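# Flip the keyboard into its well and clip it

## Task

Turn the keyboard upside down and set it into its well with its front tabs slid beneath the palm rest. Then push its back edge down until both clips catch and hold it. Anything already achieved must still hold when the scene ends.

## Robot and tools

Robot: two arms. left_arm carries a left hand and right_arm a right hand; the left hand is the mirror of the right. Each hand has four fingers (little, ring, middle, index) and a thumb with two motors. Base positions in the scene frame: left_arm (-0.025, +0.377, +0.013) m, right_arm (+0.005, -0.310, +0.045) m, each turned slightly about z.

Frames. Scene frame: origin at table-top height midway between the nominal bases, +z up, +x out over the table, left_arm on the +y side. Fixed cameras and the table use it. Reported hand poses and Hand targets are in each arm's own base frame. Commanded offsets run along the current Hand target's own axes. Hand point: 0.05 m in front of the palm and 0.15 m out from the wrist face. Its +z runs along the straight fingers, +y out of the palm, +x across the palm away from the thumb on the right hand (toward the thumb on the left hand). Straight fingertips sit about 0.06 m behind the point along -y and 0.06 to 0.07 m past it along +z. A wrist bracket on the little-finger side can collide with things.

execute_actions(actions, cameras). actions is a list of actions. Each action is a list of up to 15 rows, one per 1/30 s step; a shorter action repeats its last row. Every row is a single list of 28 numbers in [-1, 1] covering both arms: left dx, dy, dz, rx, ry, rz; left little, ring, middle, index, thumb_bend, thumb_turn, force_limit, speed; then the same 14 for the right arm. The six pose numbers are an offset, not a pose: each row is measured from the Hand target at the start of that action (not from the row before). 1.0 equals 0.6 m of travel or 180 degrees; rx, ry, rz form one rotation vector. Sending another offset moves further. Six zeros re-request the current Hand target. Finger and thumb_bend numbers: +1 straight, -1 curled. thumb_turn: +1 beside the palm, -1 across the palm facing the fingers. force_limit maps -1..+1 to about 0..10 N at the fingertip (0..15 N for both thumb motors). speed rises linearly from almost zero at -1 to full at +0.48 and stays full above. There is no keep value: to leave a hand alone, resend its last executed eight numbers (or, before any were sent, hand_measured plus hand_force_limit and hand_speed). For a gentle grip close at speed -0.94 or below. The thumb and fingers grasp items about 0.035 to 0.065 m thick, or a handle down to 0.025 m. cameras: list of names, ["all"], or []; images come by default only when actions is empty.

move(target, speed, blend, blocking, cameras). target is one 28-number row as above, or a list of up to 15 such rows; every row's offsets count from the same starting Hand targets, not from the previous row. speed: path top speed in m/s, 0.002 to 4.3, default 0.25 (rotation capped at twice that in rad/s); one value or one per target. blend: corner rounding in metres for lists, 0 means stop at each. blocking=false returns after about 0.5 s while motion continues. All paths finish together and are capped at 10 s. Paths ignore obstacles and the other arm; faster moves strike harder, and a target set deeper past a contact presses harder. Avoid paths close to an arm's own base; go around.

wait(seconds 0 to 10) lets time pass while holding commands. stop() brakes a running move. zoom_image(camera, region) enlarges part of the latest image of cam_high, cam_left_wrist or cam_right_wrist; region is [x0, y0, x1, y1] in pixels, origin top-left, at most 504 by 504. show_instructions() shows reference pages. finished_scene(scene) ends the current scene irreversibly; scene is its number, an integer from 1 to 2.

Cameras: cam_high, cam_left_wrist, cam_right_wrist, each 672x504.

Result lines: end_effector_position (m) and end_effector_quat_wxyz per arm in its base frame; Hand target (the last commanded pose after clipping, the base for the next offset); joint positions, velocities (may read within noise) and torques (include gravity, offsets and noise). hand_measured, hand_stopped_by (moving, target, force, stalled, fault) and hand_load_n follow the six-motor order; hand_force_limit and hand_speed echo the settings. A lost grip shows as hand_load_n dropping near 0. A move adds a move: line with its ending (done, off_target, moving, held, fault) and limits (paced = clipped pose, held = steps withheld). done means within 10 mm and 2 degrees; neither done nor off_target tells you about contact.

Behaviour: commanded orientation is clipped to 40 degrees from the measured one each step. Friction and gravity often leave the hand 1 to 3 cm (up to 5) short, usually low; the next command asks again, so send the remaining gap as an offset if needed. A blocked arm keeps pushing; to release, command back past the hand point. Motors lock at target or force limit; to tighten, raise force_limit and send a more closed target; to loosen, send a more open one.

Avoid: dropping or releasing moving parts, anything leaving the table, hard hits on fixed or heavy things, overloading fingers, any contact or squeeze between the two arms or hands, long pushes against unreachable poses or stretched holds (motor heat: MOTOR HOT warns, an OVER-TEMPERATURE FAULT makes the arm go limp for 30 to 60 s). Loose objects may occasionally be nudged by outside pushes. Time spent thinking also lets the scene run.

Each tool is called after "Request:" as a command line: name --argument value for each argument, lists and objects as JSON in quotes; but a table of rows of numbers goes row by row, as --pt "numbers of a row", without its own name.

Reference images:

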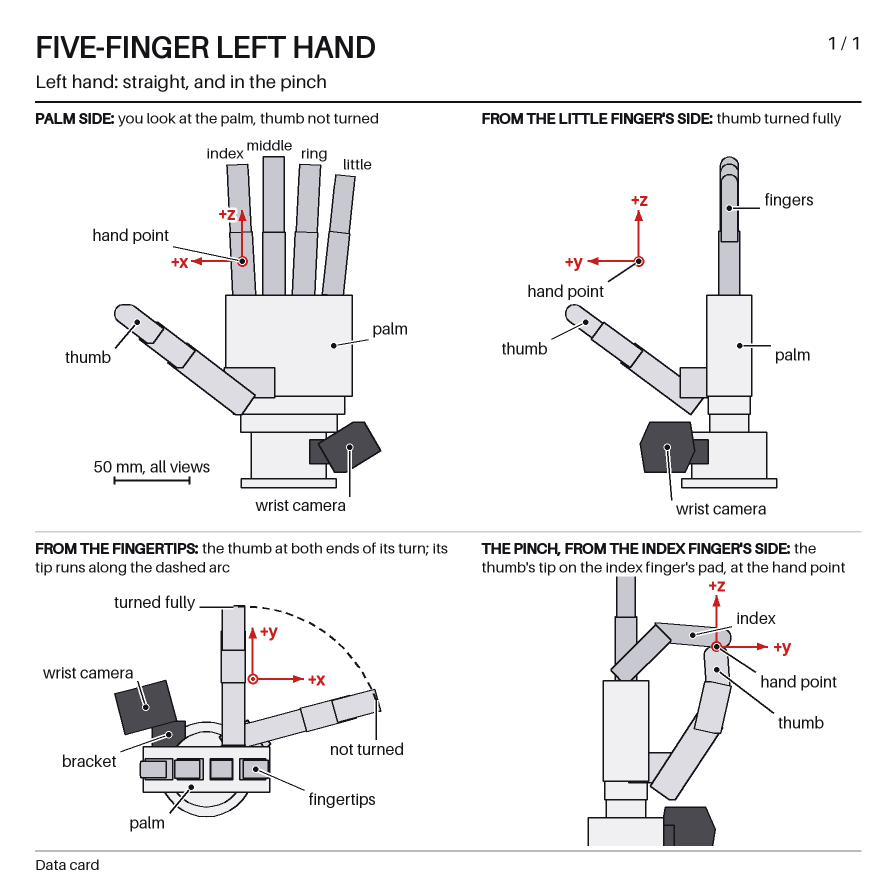

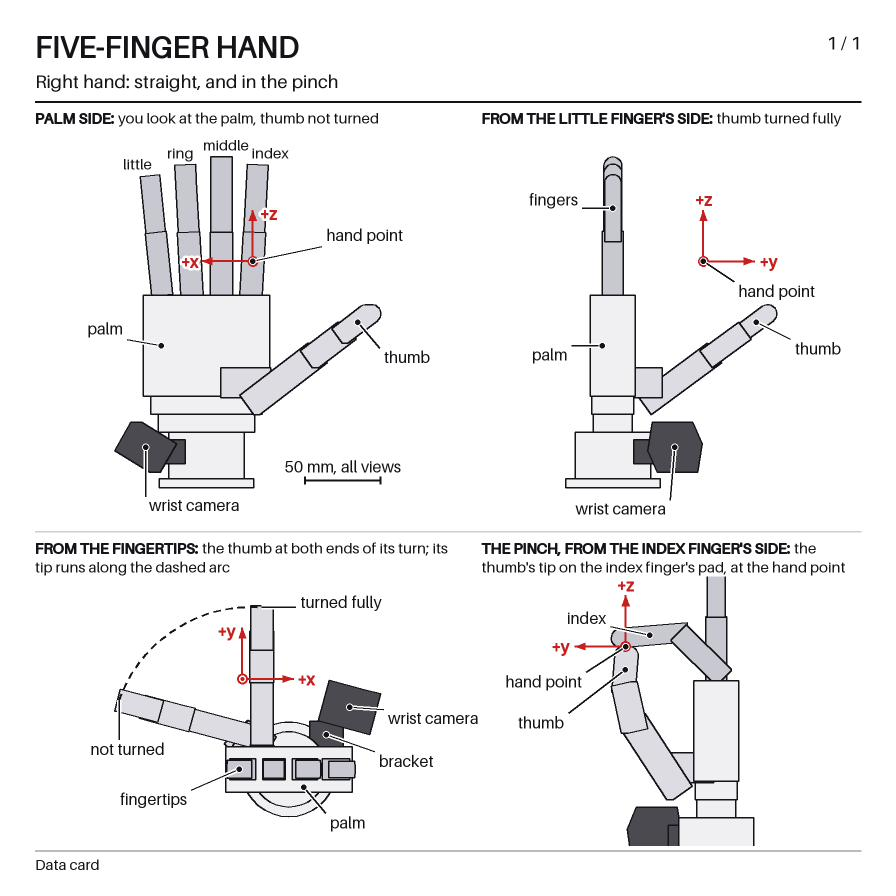

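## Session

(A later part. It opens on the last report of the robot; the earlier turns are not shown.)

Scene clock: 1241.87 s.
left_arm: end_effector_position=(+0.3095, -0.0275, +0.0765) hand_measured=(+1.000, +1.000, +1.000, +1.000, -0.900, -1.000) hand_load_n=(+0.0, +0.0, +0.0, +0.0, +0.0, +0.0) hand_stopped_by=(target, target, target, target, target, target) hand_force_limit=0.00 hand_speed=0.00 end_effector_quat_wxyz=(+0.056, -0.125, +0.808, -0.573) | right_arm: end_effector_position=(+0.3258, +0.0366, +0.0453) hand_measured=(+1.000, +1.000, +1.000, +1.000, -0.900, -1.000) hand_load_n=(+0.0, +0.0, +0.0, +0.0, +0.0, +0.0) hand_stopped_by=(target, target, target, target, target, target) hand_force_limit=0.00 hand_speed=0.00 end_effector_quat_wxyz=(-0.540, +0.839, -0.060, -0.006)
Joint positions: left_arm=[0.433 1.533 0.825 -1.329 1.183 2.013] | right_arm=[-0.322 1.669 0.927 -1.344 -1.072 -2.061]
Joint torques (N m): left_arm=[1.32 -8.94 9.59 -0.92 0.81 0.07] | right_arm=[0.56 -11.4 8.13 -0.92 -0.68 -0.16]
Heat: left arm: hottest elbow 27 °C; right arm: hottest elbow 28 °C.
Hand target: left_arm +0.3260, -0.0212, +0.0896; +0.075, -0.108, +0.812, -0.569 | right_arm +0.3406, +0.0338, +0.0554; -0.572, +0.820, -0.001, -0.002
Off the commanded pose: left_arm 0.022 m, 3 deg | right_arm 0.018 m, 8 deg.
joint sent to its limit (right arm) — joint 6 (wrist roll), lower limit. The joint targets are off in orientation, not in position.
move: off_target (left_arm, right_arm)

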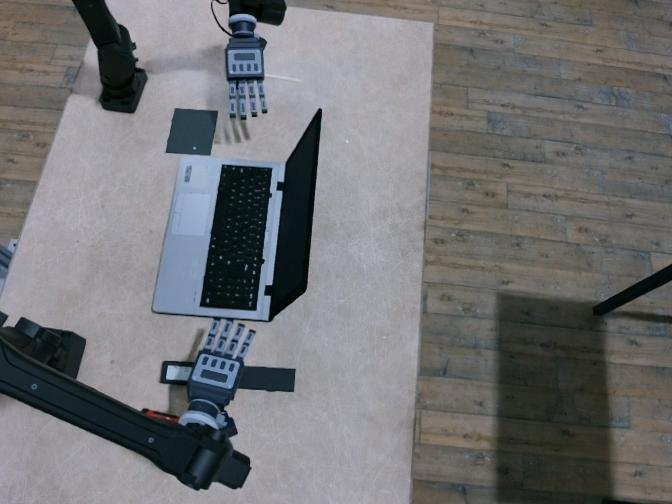

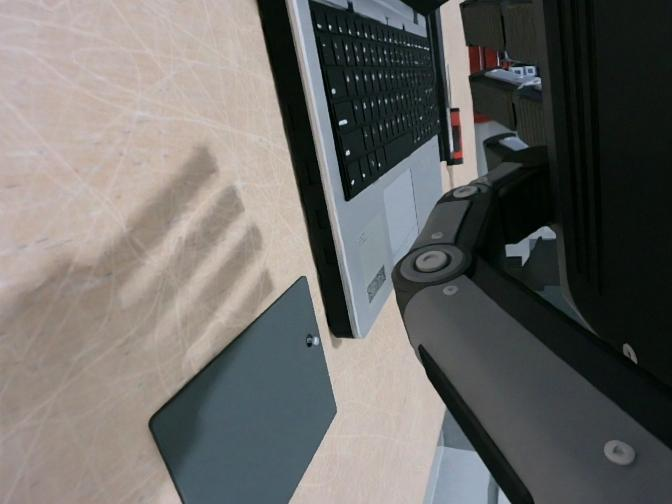

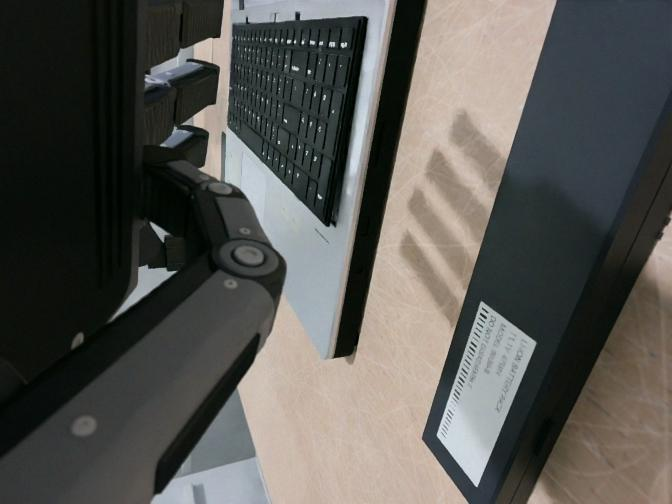

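Request:
move --pt "0 -0.125 -0.046 0 0 0 1 1 1 1 -0.9 -1 0 0 0 -0.125 -0.046 0 0 0 1 1 1 1 -0.9 -1 0 0" --pt "0.3945 -0.26 0.2815 -0.1383 -0.3673 -0.2571 1 1 1 1 -0.9 -1 0 0 -0.3527 -0.2518 0.2455 -0.1346 0.3905 0.2735 1 1 1 1 -0.9 -1 0 0" --speed 0.2 --blend 0.03 --cameras '["all"]'

Scene clock: 1351.50 s.
left_arm: end_effector_position=(+0.1505, -0.2673, +0.1551) hand_measured=(+1.000, +1.000, +1.000, +1.000, -0.900, -1.000) hand_load_n=(+0.0, +0.0, +0.0, +0.0, +0.0, +0.0) hand_stopped_by=(target, target, target, target, target, target) hand_force_limit=0.00 hand_speed=0.00 end_effector_quat_wxyz=(-0.263, +0.691, -0.640, +0.212) | right_arm: end_effector_position=(+0.1267, +0.2076, +0.1248) hand_measured=(+1.000, +1.000, +1.000, +1.000, -0.900, -1.000) hand_load_n=(+0.0, +0.0, +0.0, +0.0, +0.0, +0.0) hand_stopped_by=(target, target, target, target, target, target) hand_force_limit=0.00 hand_speed=0.00 end_effector_quat_wxyz=(-0.231, +0.702, -0.630, +0.239)
Joint positions: left_arm=[-1.29 1.011 0.828 -1.277 -0.68 -1.327] | right_arm=[1.278 0.744 0.612 -1.183 0.635 1.086]
Joint torques (N m): left_arm=[0.67 -2.55 14.17 -0.02 -0.74 -0.12] | right_arm=[1.14 0.5 12.55 0.49 0.75 0.12]
Heat: left arm: hottest elbow 32 °C; right arm: hottest elbow 33 °C.
Hand target: left_arm +0.1528, -0.2876, +0.1784; -0.252, +0.693, -0.635, +0.231 | right_arm +0.1294, +0.2243, +0.1472; -0.250, +0.694, -0.635, +0.231
Off the commanded pose: left_arm 0.031 m, 3 deg | right_arm 0.028 m, 3 deg.
move: off_target (left_arm, right_arm)

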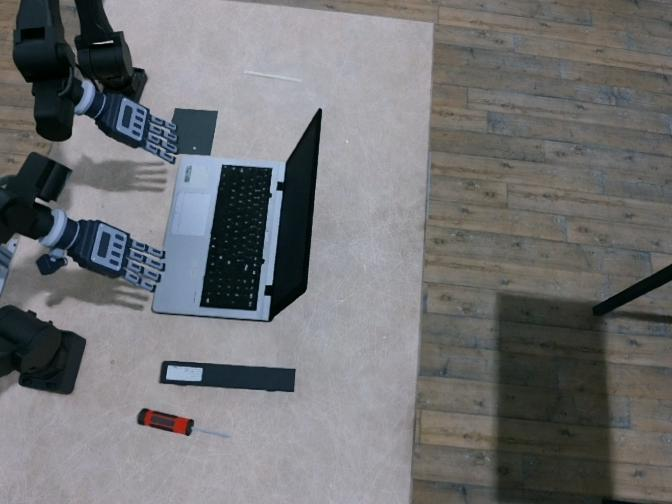

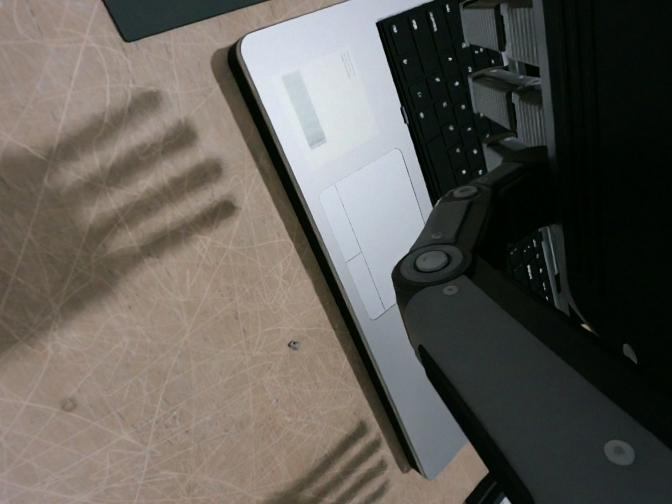

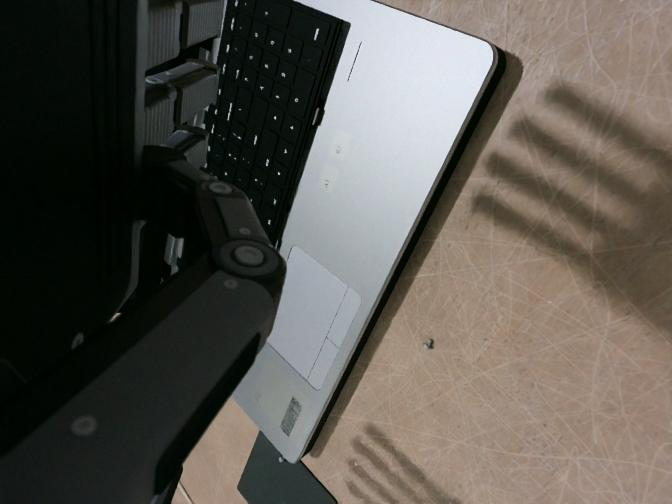

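Request:
zoom_image --camera "cam_right_wrist" --region '[220, 0, 370, 150]'

Request:
zoom_image --camera "cam_left_wrist" --region '[360, 20, 480, 220]'

Request:
zoom_image --camera "cam_high" --region '[190, 150, 290, 230]'

Request:
zoom_image --camera "cam_high" --region '[180, 230, 280, 325]'

Scaled by 3.360 from the camera's 672x504 image, which has a finer 960x720 frame.

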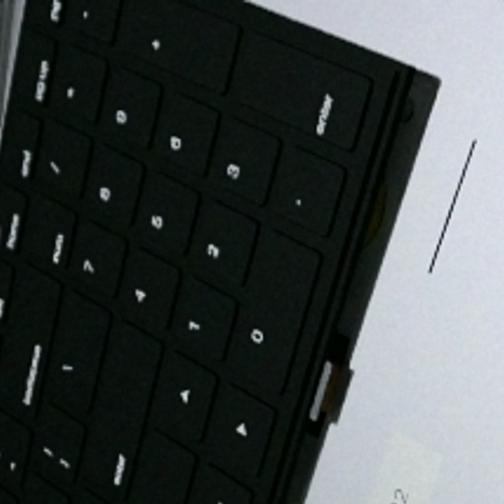

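Scaled by 2.520 from the camera's 672x504 image, which has a finer 960x720 frame.

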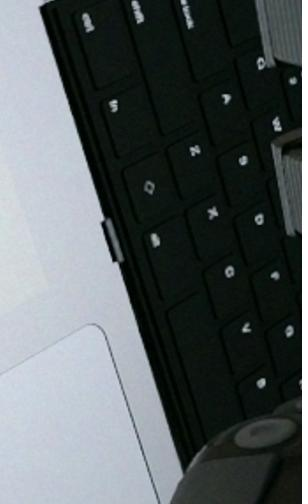

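Scaled by 5.040 from the camera's 672x504 image, which has a finer 960x720 frame.

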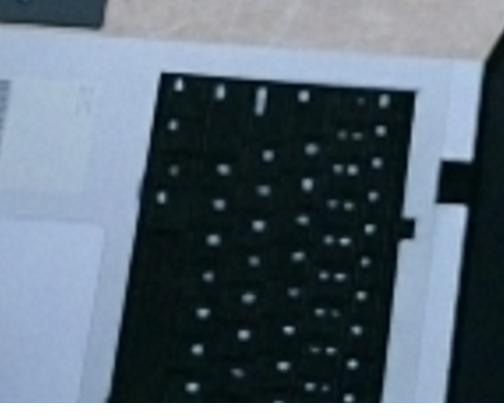

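Scaled by 5.040 from the camera's 672x504 image, which has a finer 960x720 frame.

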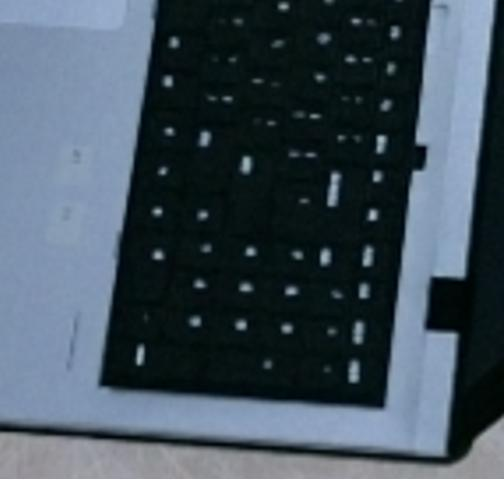

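Request:
zoom_image --camera "cam_right_wrist" --region '[290, 80, 350, 140]'

Request:
zoom_image --camera "cam_left_wrist" --region '[380, 90, 430, 140]'

Scaled by 8.400 from the camera's 672x504 image, which has a finer 960x720 frame.

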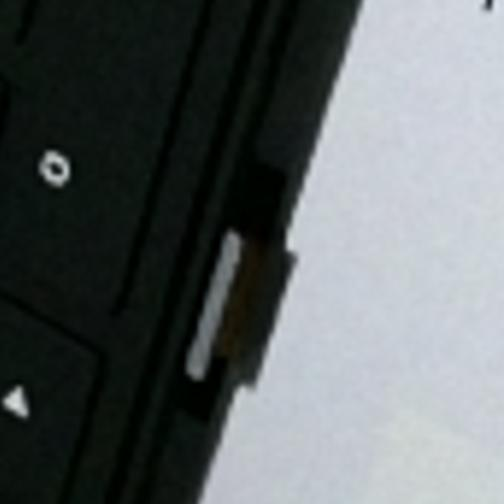

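Scaled by 10.080 from the camera's 672x504 image, which has a finer 960x720 frame.

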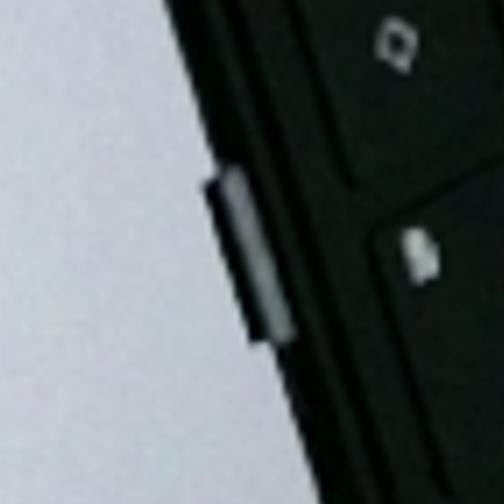

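Request:
move --target '[0,0,0,0,0,0,1,1,1,1,-0.9,-1,0,0,0.038,-0.249,0.2615,-0.1389,0,0,1,1,1,1,-0.9,-1,0,0]' --speed 0.15 --cameras '["all"]'

Request:
zoom_image --camera "cam_high" --region '[180, 160, 340, 330]'

Scene clock: 1405.17 s.
left_arm: end_effector_position=(+0.1505, -0.2673, +0.1551) hand_measured=(+1.000, +1.000, +1.000, +1.000, -0.900, -1.000) hand_load_n=(+0.0, +0.0, -0.5, +0.0, +0.0, +0.0) hand_stopped_by=(target, target, target, target, target, target) hand_force_limit=0.00 hand_speed=0.00 end_effector_quat_wxyz=(-0.263, +0.690, -0.640, +0.212) | right_arm: end_effector_position=(+0.3287, +0.2145, +0.1091) hand_measured=(+1.000, +1.000, +1.000, +1.000, -0.900, -1.000) hand_load_n=(+0.0, +0.0, +0.0, +0.0, +0.0, +0.0) hand_stopped_by=(target, target, target, target, target, target) hand_force_limit=0.00 hand_speed=0.00 end_effector_quat_wxyz=(-0.082, +0.729, -0.674, +0.085)
Joint positions: left_arm=[-1.29 1.011 0.828 -1.277 -0.681 -1.327] | right_arm=[0.5 1.381 1.032 -1.011 0.108 0.411]
Joint torques (N m): left_arm=[0.67 -2.49 14.15 -0.01 -0.75 -0.12] | right_arm=[-0.26 -8.06 11.86 0.46 0.03 -0.13]
Heat: left arm: hottest elbow 33 °C; right arm: hottest elbow 38 °C.
Hand target: left_arm +0.1528, -0.2876, +0.1784; -0.252, +0.693, -0.635, +0.231 | right_arm +0.3456, +0.2203, +0.1222; -0.093, +0.731, -0.670, +0.088
Off the commanded pose: left_arm 0.031 m, 3 deg | right_arm 0.022 m, 1 deg.
move: off_target (left_arm, right_arm)

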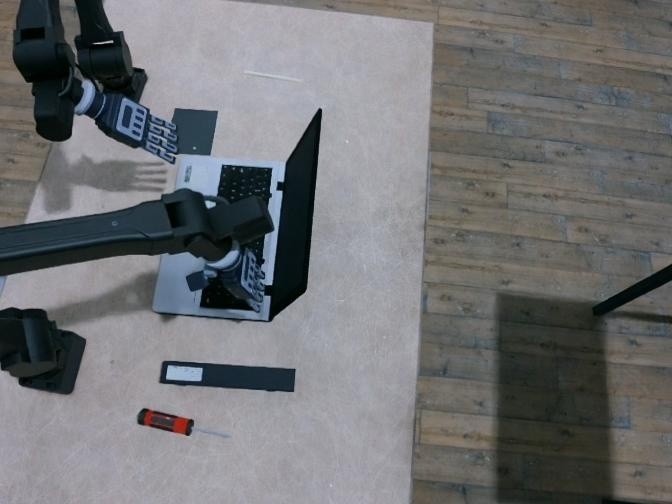

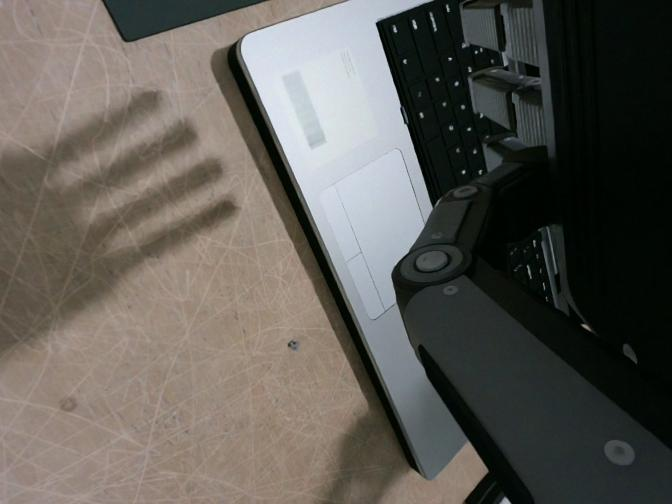

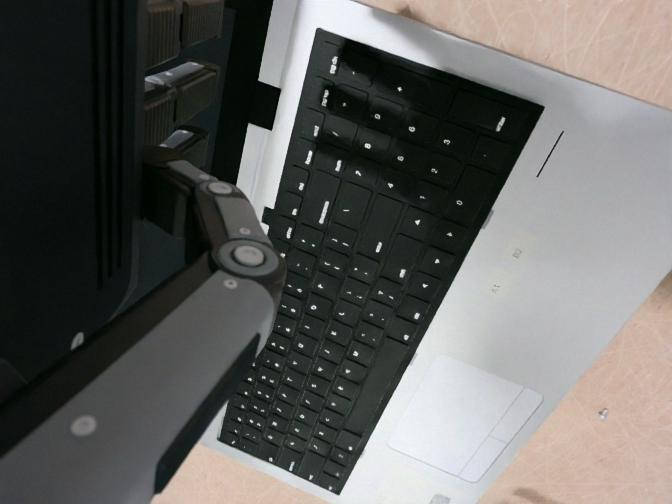

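Scaled by 2.965 from the camera's 672x504 image, which has a finer 960x720 frame.

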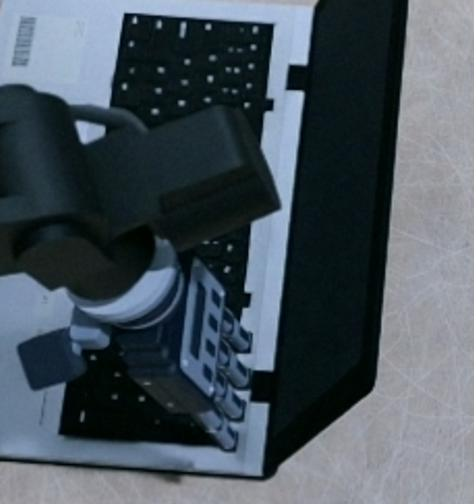

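Request:
zoom_image --camera "cam_right_wrist" --region '[440, 80, 560, 240]'

Request:
zoom_image --camera "cam_right_wrist" --region '[300, 300, 450, 500]'

Request:
zoom_image --camera "cam_right_wrist" --region '[240, 10, 400, 260]'

Scaled by 3.150 from the camera's 672x504 image, which has a finer 960x720 frame.

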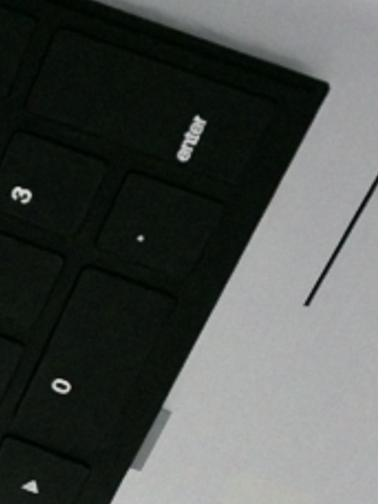

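Scaled by 2.520 from the camera's 672x504 image, which has a finer 960x720 frame.

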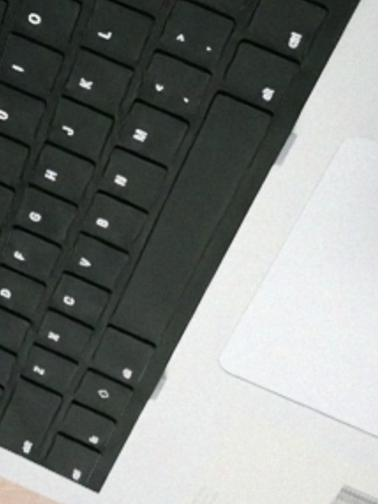

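Scaled by 2.016 from the camera's 672x504 image, which has a finer 960x720 frame.

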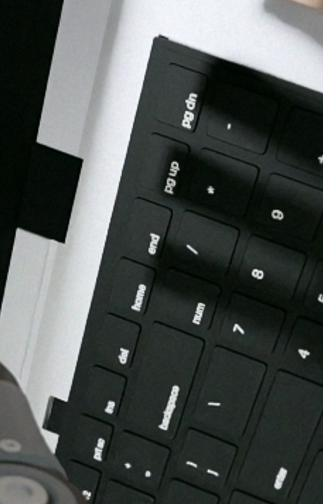

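Request:
move --pt "0.05 0.03 0.08 0 0 0 1 1 1 1 -0.9 -1 0 0 -0.03 0.13 -0.0867 0.07 0 0 1 1 1 1 -0.9 -1 0 0" --pt "0.1003 0.0592 0.159 0 0 0 1 1 1 1 -0.9 -1 0 0 -0.0677 0.3255 0.051 0.1389 0 0 1 1 1 1 -0.9 -1 0 0" --speed 0.15 --blend 0.02 --cameras '["all"]'

Request:
zoom_image --camera "cam_high" --region '[140, 140, 300, 330]'

Scene clock: 1453.23 s.
left_arm: end_effector_position=(+0.1863, -0.3430, +0.0878) hand_measured=(+1.000, +1.000, +1.000, +1.000, -0.900, -1.000) hand_load_n=(+0.0, +0.0, +0.0, +0.0, +0.0, +0.0) hand_stopped_by=(target, target, target, target, target, target) hand_force_limit=0.00 hand_speed=0.00 end_effector_quat_wxyz=(-0.251, +0.691, -0.636, +0.233) | right_arm: end_effector_position=(+0.1813, +0.2276, +0.0607) hand_measured=(+1.000, +1.000, +1.000, +1.000, -0.900, -1.000) hand_load_n=(+0.0, +0.0, +0.0, +0.0, +0.0, +0.0) hand_stopped_by=(target, target, target, target, target, target) hand_force_limit=0.00 hand_speed=0.00 end_effector_quat_wxyz=(-0.209, +0.719, -0.625, +0.218)
Joint positions: left_arm=[-1.251 1.274 0.828 -0.927 -0.675 -1.264] | right_arm=[1.024 0.95 0.536 -0.78 0.497 0.788]
Joint torques (N m): left_arm=[2.37 -5.6 8.12 1.18 -0.53 0.09] | right_arm=[-0.67 -2.84 9.7 0.91 0.33 -0.14]
Heat: left arm: hottest elbow 35 °C; right arm: hottest elbow 38 °C.
Hand target: left_arm +0.1912, -0.3435, +0.0843; -0.252, +0.693, -0.635, +0.231 (not the last commanded pose) | right_arm +0.1864, +0.2306, +0.0684; -0.212, +0.719, -0.625, +0.218 (not the last commanded pose)
Off the commanded pose: left_arm 0.008 m, 0 deg | right_arm 0.032 m, 6 deg.
move: held (right_arm; a check stopped the path); path passed 1 of 2 targets; limits=held
pose unreachable (right arm): on one or more control steps of this call, first in action 0 (counted from 0), this arm could not follow its commanded pose, so it was not sent that pose on those steps. It may still have moved: this result reports where it is.
cause: moving toward the commanded pose would bring a part of the arm too close to another arm (a part of this arm just beyond joint 4 (wrist pitch) and a part of the left arm just beyond its joint 4 (wrist pitch), along the way the arms are being sent, or toward where that arm still pushes).

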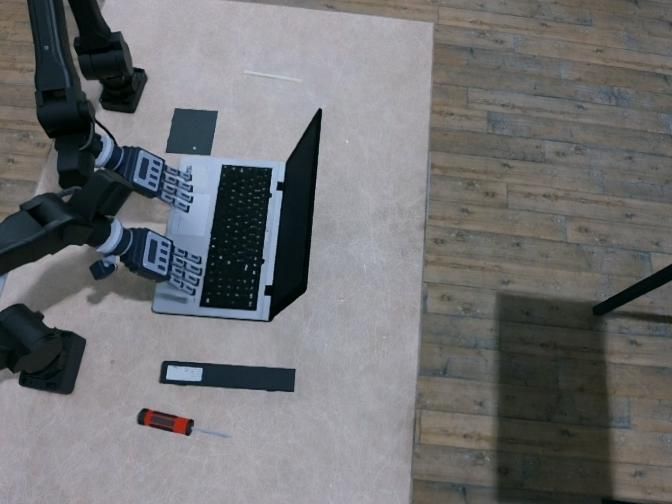

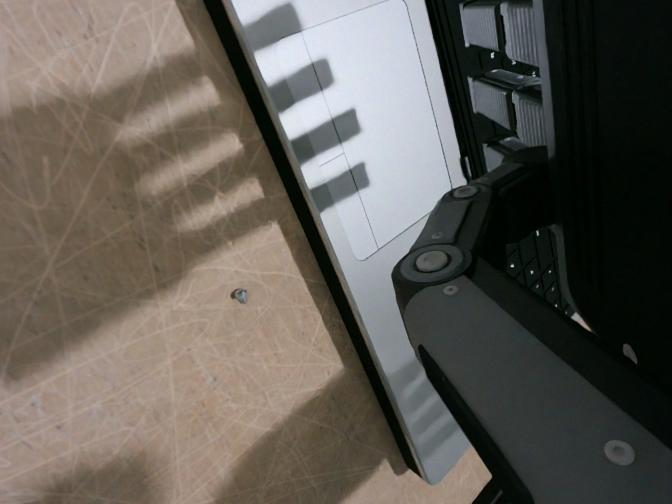

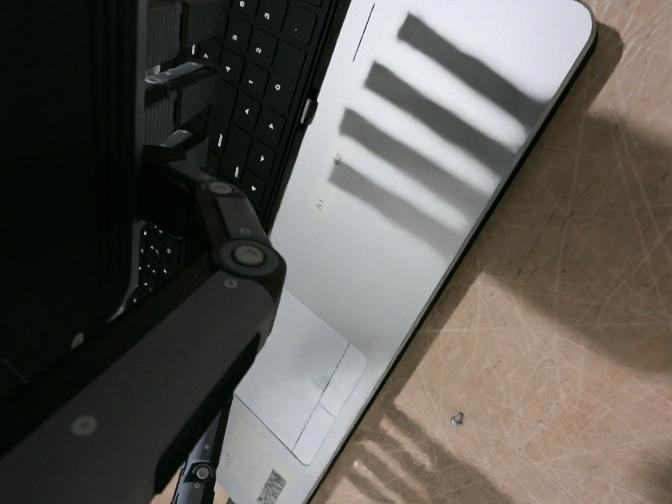

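Scaled by 2.653 from the camera's 672x504 image, which has a finer 960x720 frame.

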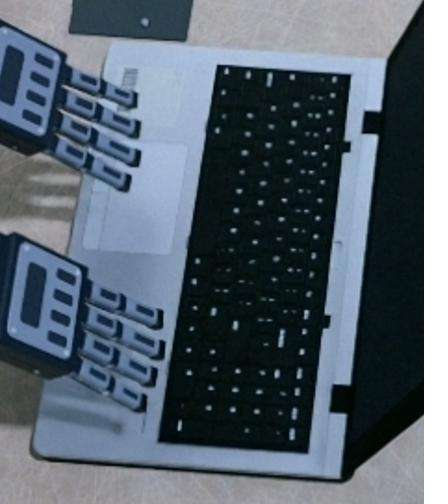

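Request:
zoom_image --camera "cam_right_wrist" --region '[270, 50, 420, 220]'

Request:
zoom_image --camera "cam_left_wrist" --region '[400, 0, 500, 220]'

Request:
zoom_image --camera "cam_high" --region '[190, 230, 230, 310]'

Scaled by 2.965 from the camera's 672x504 image, which has a finer 960x720 frame.

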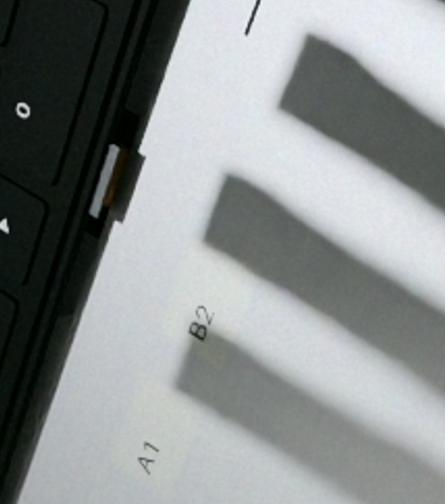

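Scaled by 2.291 from the camera's 672x504 image, which has a finer 960x720 frame.

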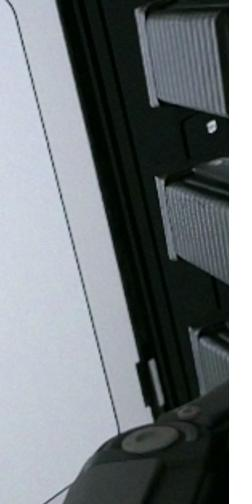

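Scaled by 6.300 from the camera's 672x504 image, which has a finer 960x720 frame.

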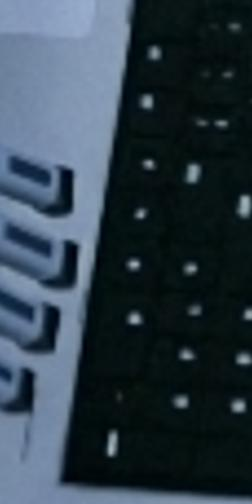

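Request:
move --pt "-0.0585 0.036 0.0458 0 0 0 1 1 1 1 -0.9 -1 0 0 0 0 0 0 0 0 1 1 1 1 -0.9 -1 0 0" --pt "-0.0585 0.036 0.0458 0 0 0 1 1 1 1 -0.9 -1 0 0 0.0045 0.0927 0.0118 0.0256 0 0 1 1 1 1 -0.9 -1 0 0" --speed 0.12 --cameras '["all"]'

Request:
zoom_image --camera "cam_high" --region '[140, 140, 300, 330]'

Scene clock: 1500.00 s.
left_arm: end_effector_position=(+0.1856, -0.3101, +0.0469) hand_measured=(+1.000, +1.000, +1.000, +1.000, -0.900, -1.000) hand_load_n=(+0.0, +0.0, -0.5, +0.0, +0.0, +0.0) hand_stopped_by=(target, target, target, target, target, target) hand_force_limit=0.00 hand_speed=0.00 end_effector_quat_wxyz=(-0.255, +0.690, -0.639, +0.225) | right_arm: end_effector_position=(+0.1465, +0.2157, +0.0291) hand_measured=(+1.000, +1.000, +1.000, +1.000, -0.900, -1.000) hand_load_n=(+0.0, +0.0, -0.5, +0.0, +0.5, +0.0) hand_stopped_by=(target, target, target, target, target, target) hand_force_limit=0.00 hand_speed=0.00 end_effector_quat_wxyz=(-0.229, +0.715, -0.612, +0.247)
Joint positions: left_arm=[-1.219 1.257 0.694 -0.804 -0.669 -1.225] | right_arm=[1.203 0.912 0.416 -0.759 0.621 0.945]
Joint torques (N m): left_arm=[2.55 -7 6.82 1.22 -0.53 0.07] | right_arm=[0.91 -2.67 7.68 1.62 0.73 0.11]
Heat: left arm: hottest elbow 31 °C; right arm: hottest elbow 38 °C.
Hand target: left_arm +0.1893, -0.3084, +0.0494; -0.252, +0.693, -0.635, +0.231 | right_arm +0.1460, +0.2209, +0.0307; -0.241, +0.710, -0.615, +0.243
Off the commanded pose: left_arm 0.005 m, 1 deg | right_arm 0.006 m, 2 deg.
move: done

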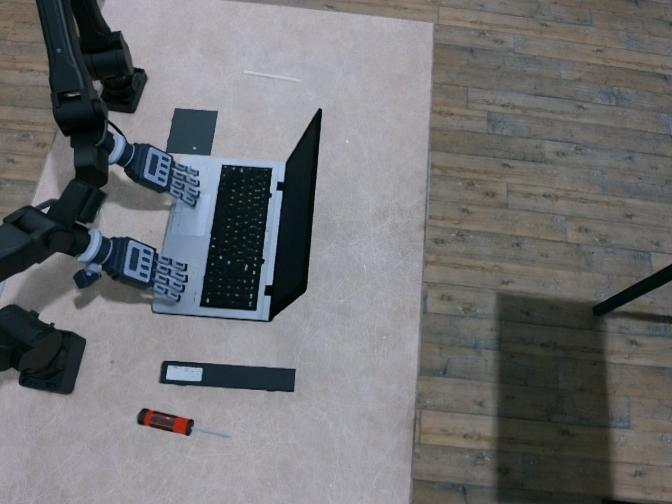

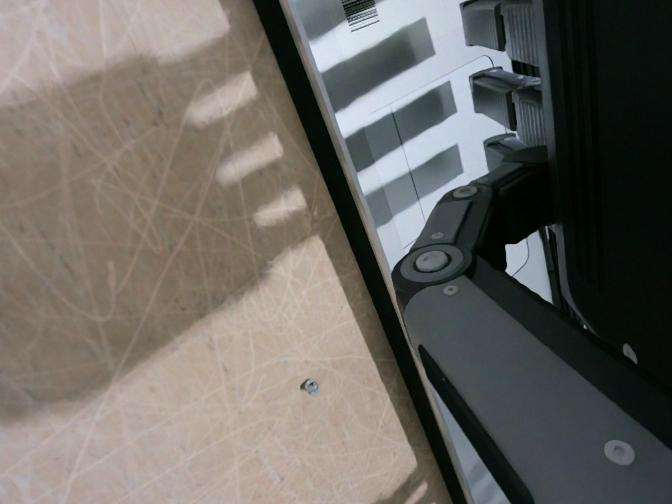

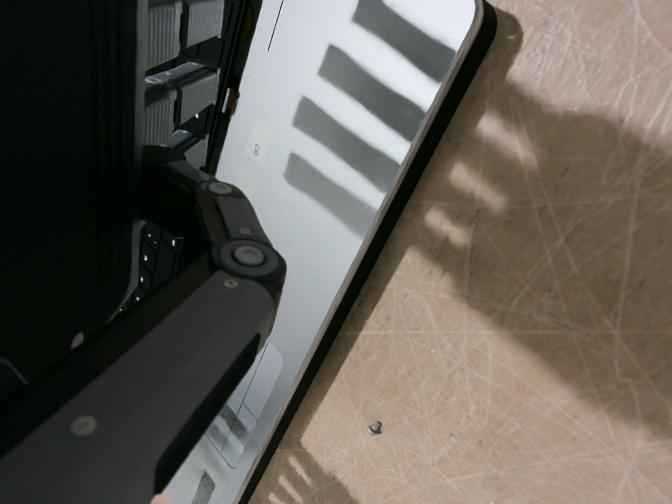

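Scaled by 2.653 from the camera's 672x504 image, which has a finer 960x720 frame.

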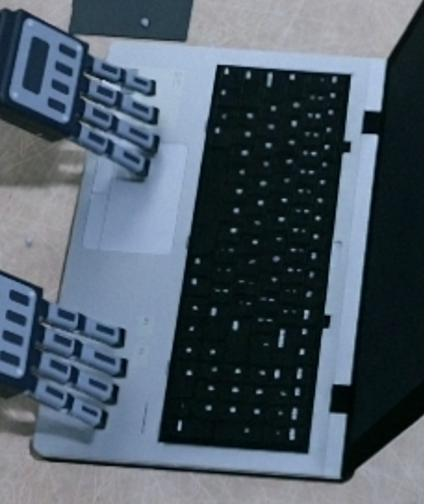

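Request:
move --target '[0.0015,-0.0223,0.0513,0,0,0,1,1,1,1,-0.9,-1,0,0,0.002,0.001,0.0473,0,0,0,1,1,1,1,-0.9,-1,0,0]' --speed 0.06 --cameras '["all"]'

Request:
zoom_image --camera "cam_high" --region '[140, 140, 300, 330]'

Scene clock: 1519.07 s.
left_arm: end_effector_position=(+0.2163, -0.3106, +0.0411) hand_measured=(+1.000, +1.000, +1.000, +1.000, -0.900, -1.000) hand_load_n=(+0.0, +0.0, +0.0, +0.0, +0.0, +0.0) hand_stopped_by=(target, target, target, target, target, target) hand_force_limit=0.00 hand_speed=0.00 end_effector_quat_wxyz=(-0.250, +0.692, -0.635, +0.236) | right_arm: end_effector_position=(+0.1622, +0.2237, +0.0132) hand_measured=(+1.000, +1.000, +1.000, +1.000, -0.900, -1.000) hand_load_n=(+0.0, +0.0, +0.0, +0.0, +0.0, +0.0) hand_stopped_by=(target, target, target, target, target, target) hand_force_limit=0.00 hand_speed=0.00 end_effector_quat_wxyz=(-0.246, +0.707, -0.618, +0.241)
Joint positions: left_arm=[-1.128 1.276 0.681 -0.679 -0.645 -1.114] | right_arm=[1.148 0.966 0.381 -0.599 0.603 0.892]
Joint torques (N m): left_arm=[2.37 -5.01 6.83 1.43 -0.5 0.08] | right_arm=[-0.62 -1.2 7.25 1.73 0.4 -0.17]
Heat: left arm: hottest elbow 30 °C; right arm: hottest elbow 36 °C.
Hand target: left_arm +0.2193, -0.3067, +0.0343; -0.252, +0.693, -0.635, +0.231 | right_arm +0.1638, +0.2208, +0.0085; -0.240, +0.710, -0.615, +0.243
Off the commanded pose: left_arm 0.008 m, 1 deg | right_arm 0.006 m, 1 deg.
move: done

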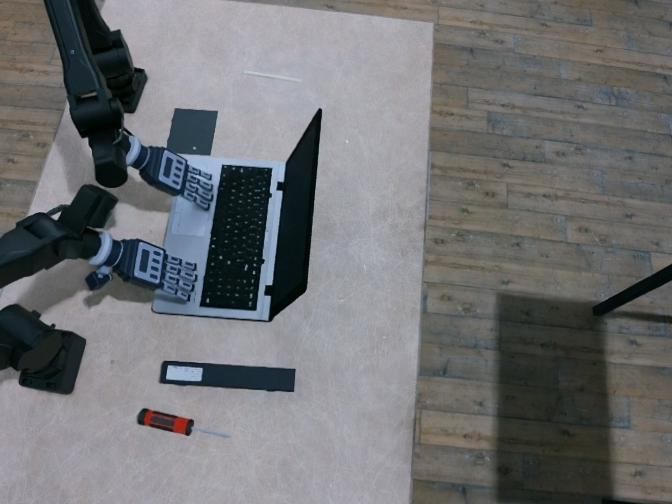

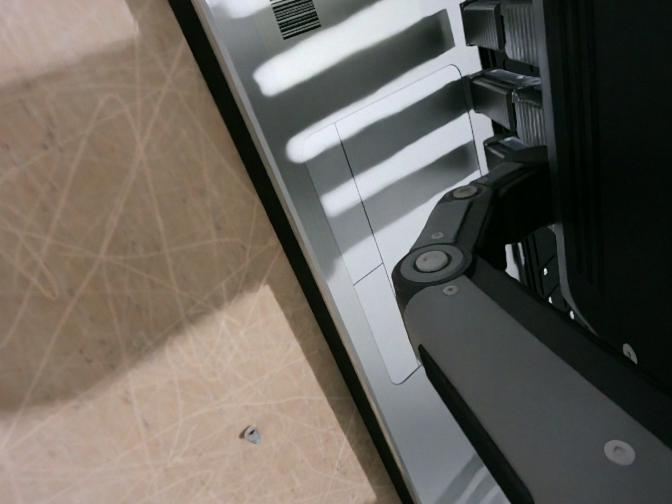

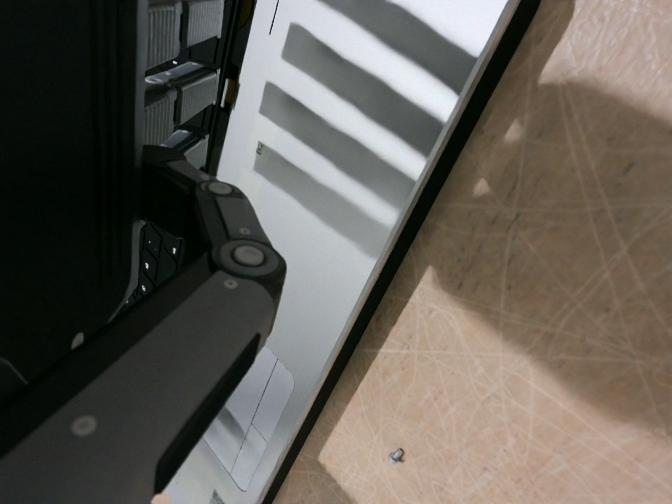

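Scaled by 2.653 from the camera's 672x504 image, which has a finer 960x720 frame.

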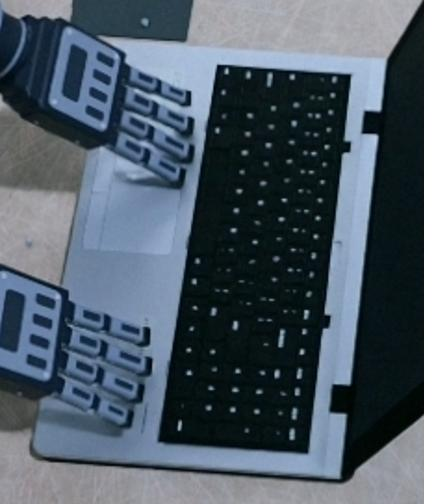

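Request:
move --target '[0.0,0.0129,0.0153,0,0,0,1,1,1,1,-0.9,-1,0,0,0.0012,0.017,0.02,0,0,0,1,1,1,1,-0.9,-1,0,0]' --speed 0.05 --cameras '["all"]'

Request:
zoom_image --camera "cam_high" --region '[150, 150, 250, 320]'

Scene clock: 1529.00 s.
left_arm: end_effector_position=(+0.2185, -0.3124, +0.0371) hand_measured=(+1.000, +1.000, +1.000, +1.000, -0.900, -1.000) hand_load_n=(-0.5, +0.0, +0.0, +0.5, +0.0, +0.0) hand_stopped_by=(target, target, target, target, target, target) hand_force_limit=0.00 hand_speed=0.00 end_effector_quat_wxyz=(-0.250, +0.693, -0.631, +0.243) | right_arm: end_effector_position=(+0.1624, +0.2225, -0.0025) hand_measured=(+1.000, +1.000, +1.000, +1.000, -0.900, -1.000) hand_load_n=(+0.0, +0.0, +0.0, +0.0, +0.0, +0.0) hand_stopped_by=(target, target, target, target, target, target) hand_force_limit=0.00 hand_speed=0.00 end_effector_quat_wxyz=(-0.246, +0.707, -0.618, +0.241)
Joint positions: left_arm=[-1.128 1.283 0.67 -0.645 -0.651 -1.114] | right_arm=[1.144 1.007 0.352 -0.526 0.602 0.888]
Joint torques (N m): left_arm=[2.43 -3.78 6.23 1.7 -0.26 0.07] | right_arm=[-0.73 -1.55 6.9 1.73 0.41 -0.22]
Heat: left arm: hottest elbow 30 °C; right arm: hottest elbow 35 °C.
Hand target: left_arm +0.2193, -0.3067, +0.0225; -0.252, +0.693, -0.635, +0.231 | right_arm +0.1639, +0.2194, -0.0071; -0.241, +0.710, -0.615, +0.243
Off the commanded pose: left_arm 0.016 m, 1 deg | right_arm 0.006 m, 1 deg.
move: off_target (left_arm)

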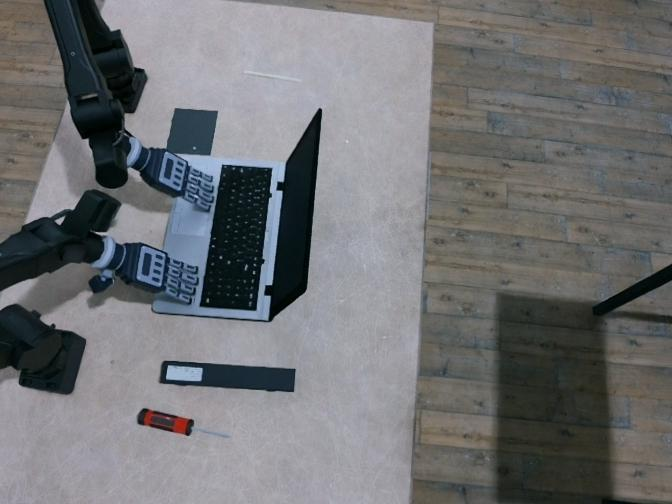

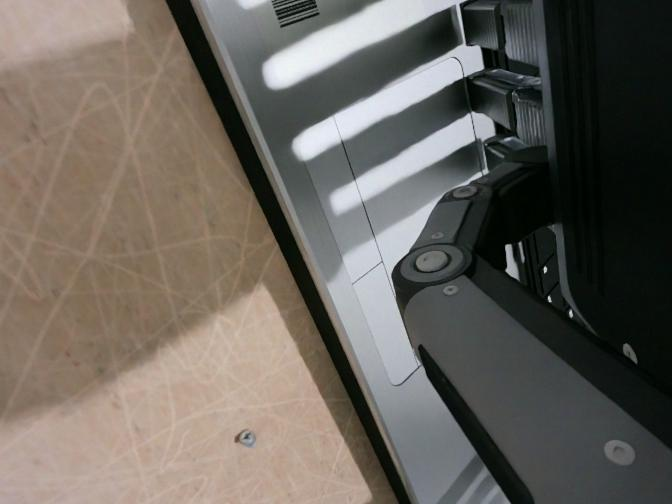

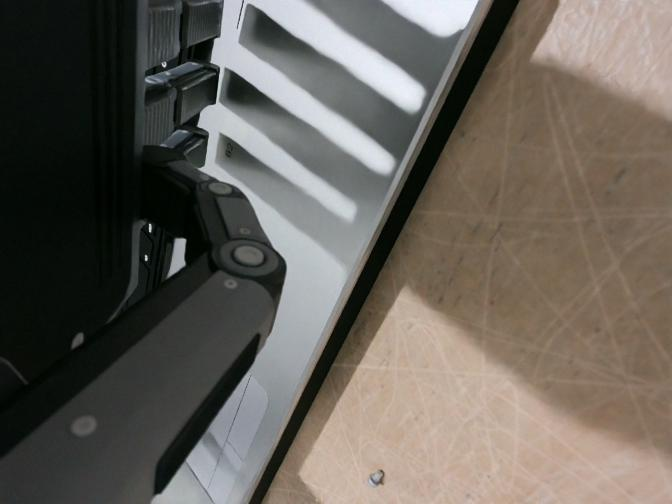

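Scaled by 2.965 from the camera's 672x504 image, which has a finer 960x720 frame.

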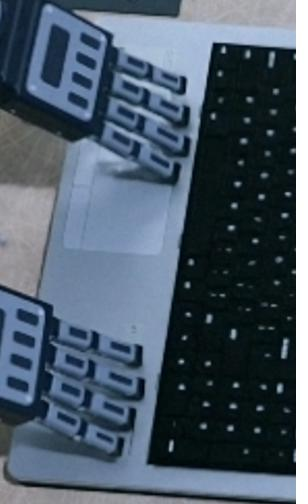

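Request:
move --target '[0.0007,-0.0295,-0.0015,0,0,0,1,1,1,1,-0.9,-1,0,0,0.0038,-0.0227,0.0193,0,0,0,1,1,1,1,-0.9,-1,0,0]' --speed 0.04 --cameras '["all"]'

Request:
zoom_image --camera "cam_high" --region '[150, 150, 290, 320]'

Scene clock: 1539.07 s.
left_arm: end_effector_position=(+0.2227, -0.3088, +0.0363) hand_measured=(+1.000, +1.000, +1.000, +1.000, -0.900, -1.000) hand_load_n=(+0.0, +0.0, +0.5, +0.0, +0.0, +0.0) hand_stopped_by=(target, target, target, target, target, target) hand_force_limit=0.00 hand_speed=0.00 end_effector_quat_wxyz=(-0.251, +0.687, -0.639, +0.238) | right_arm: end_effector_position=(+0.1780, +0.2191, -0.0055) hand_measured=(+1.000, +1.000, +1.000, +1.000, -0.900, -1.000) hand_load_n=(+0.0, +0.0, -0.5, -0.5, +0.0, +0.0) hand_stopped_by=(target, target, target, target, target, target) hand_force_limit=0.00 hand_speed=0.00 end_effector_quat_wxyz=(-0.243, +0.709, -0.617, +0.242)
Joint positions: left_arm=[-1.108 1.283 0.67 -0.636 -0.64 -1.073] | right_arm=[1.071 1.03 0.352 -0.465 0.572 0.805]
Joint torques (N m): left_arm=[3.78 -4.95 8.4 0.9 -0.27 0.08] | right_arm=[-1.03 -1.96 7.62 1.92 0.36 -0.17]
Heat: left arm: hottest elbow 29 °C; right arm: hottest elbow 35 °C.
Hand target: left_arm +0.2322, -0.3059, +0.0345; -0.252, +0.693, -0.635, +0.231 | right_arm +0.1819, +0.2195, -0.0071; -0.241, +0.710, -0.615, +0.243
Off the commanded pose: left_arm 0.010 m, 1 deg | right_arm 0.004 m, 0 deg.
move: done

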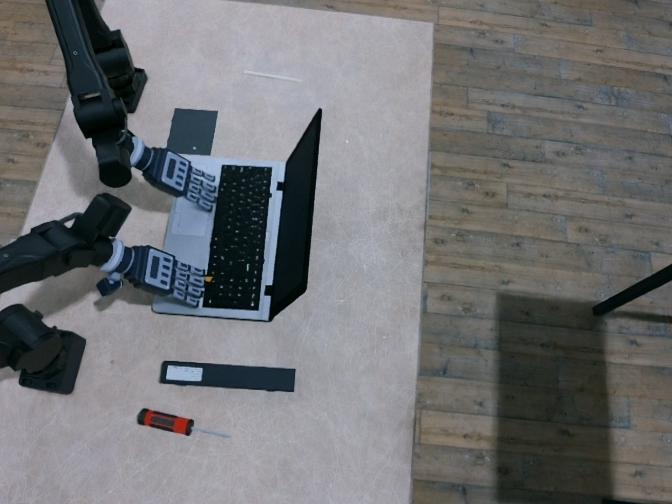

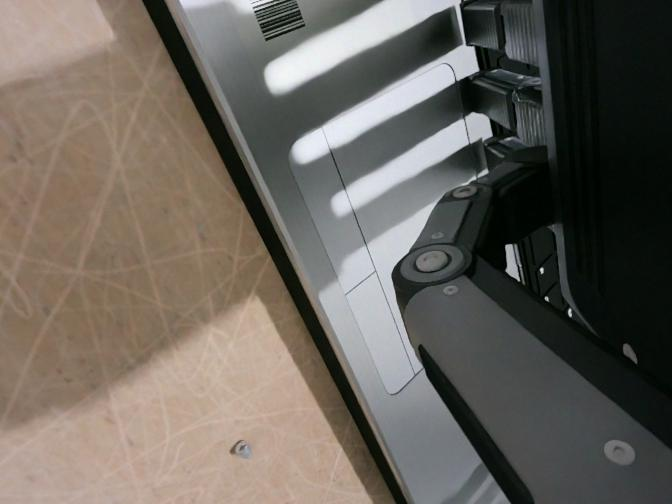

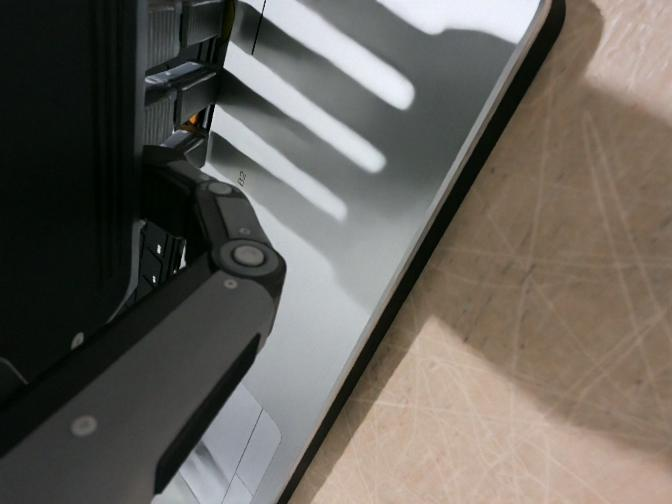

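Scaled by 2.965 from the camera's 672x504 image, which has a finer 960x720 frame.

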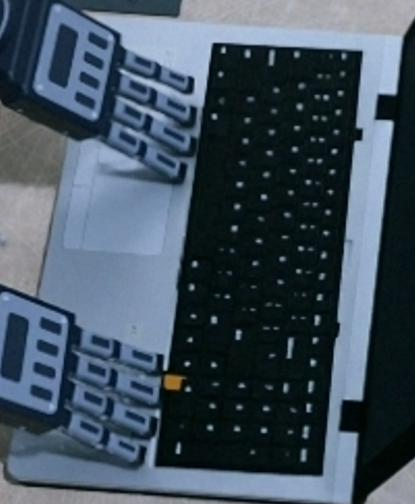

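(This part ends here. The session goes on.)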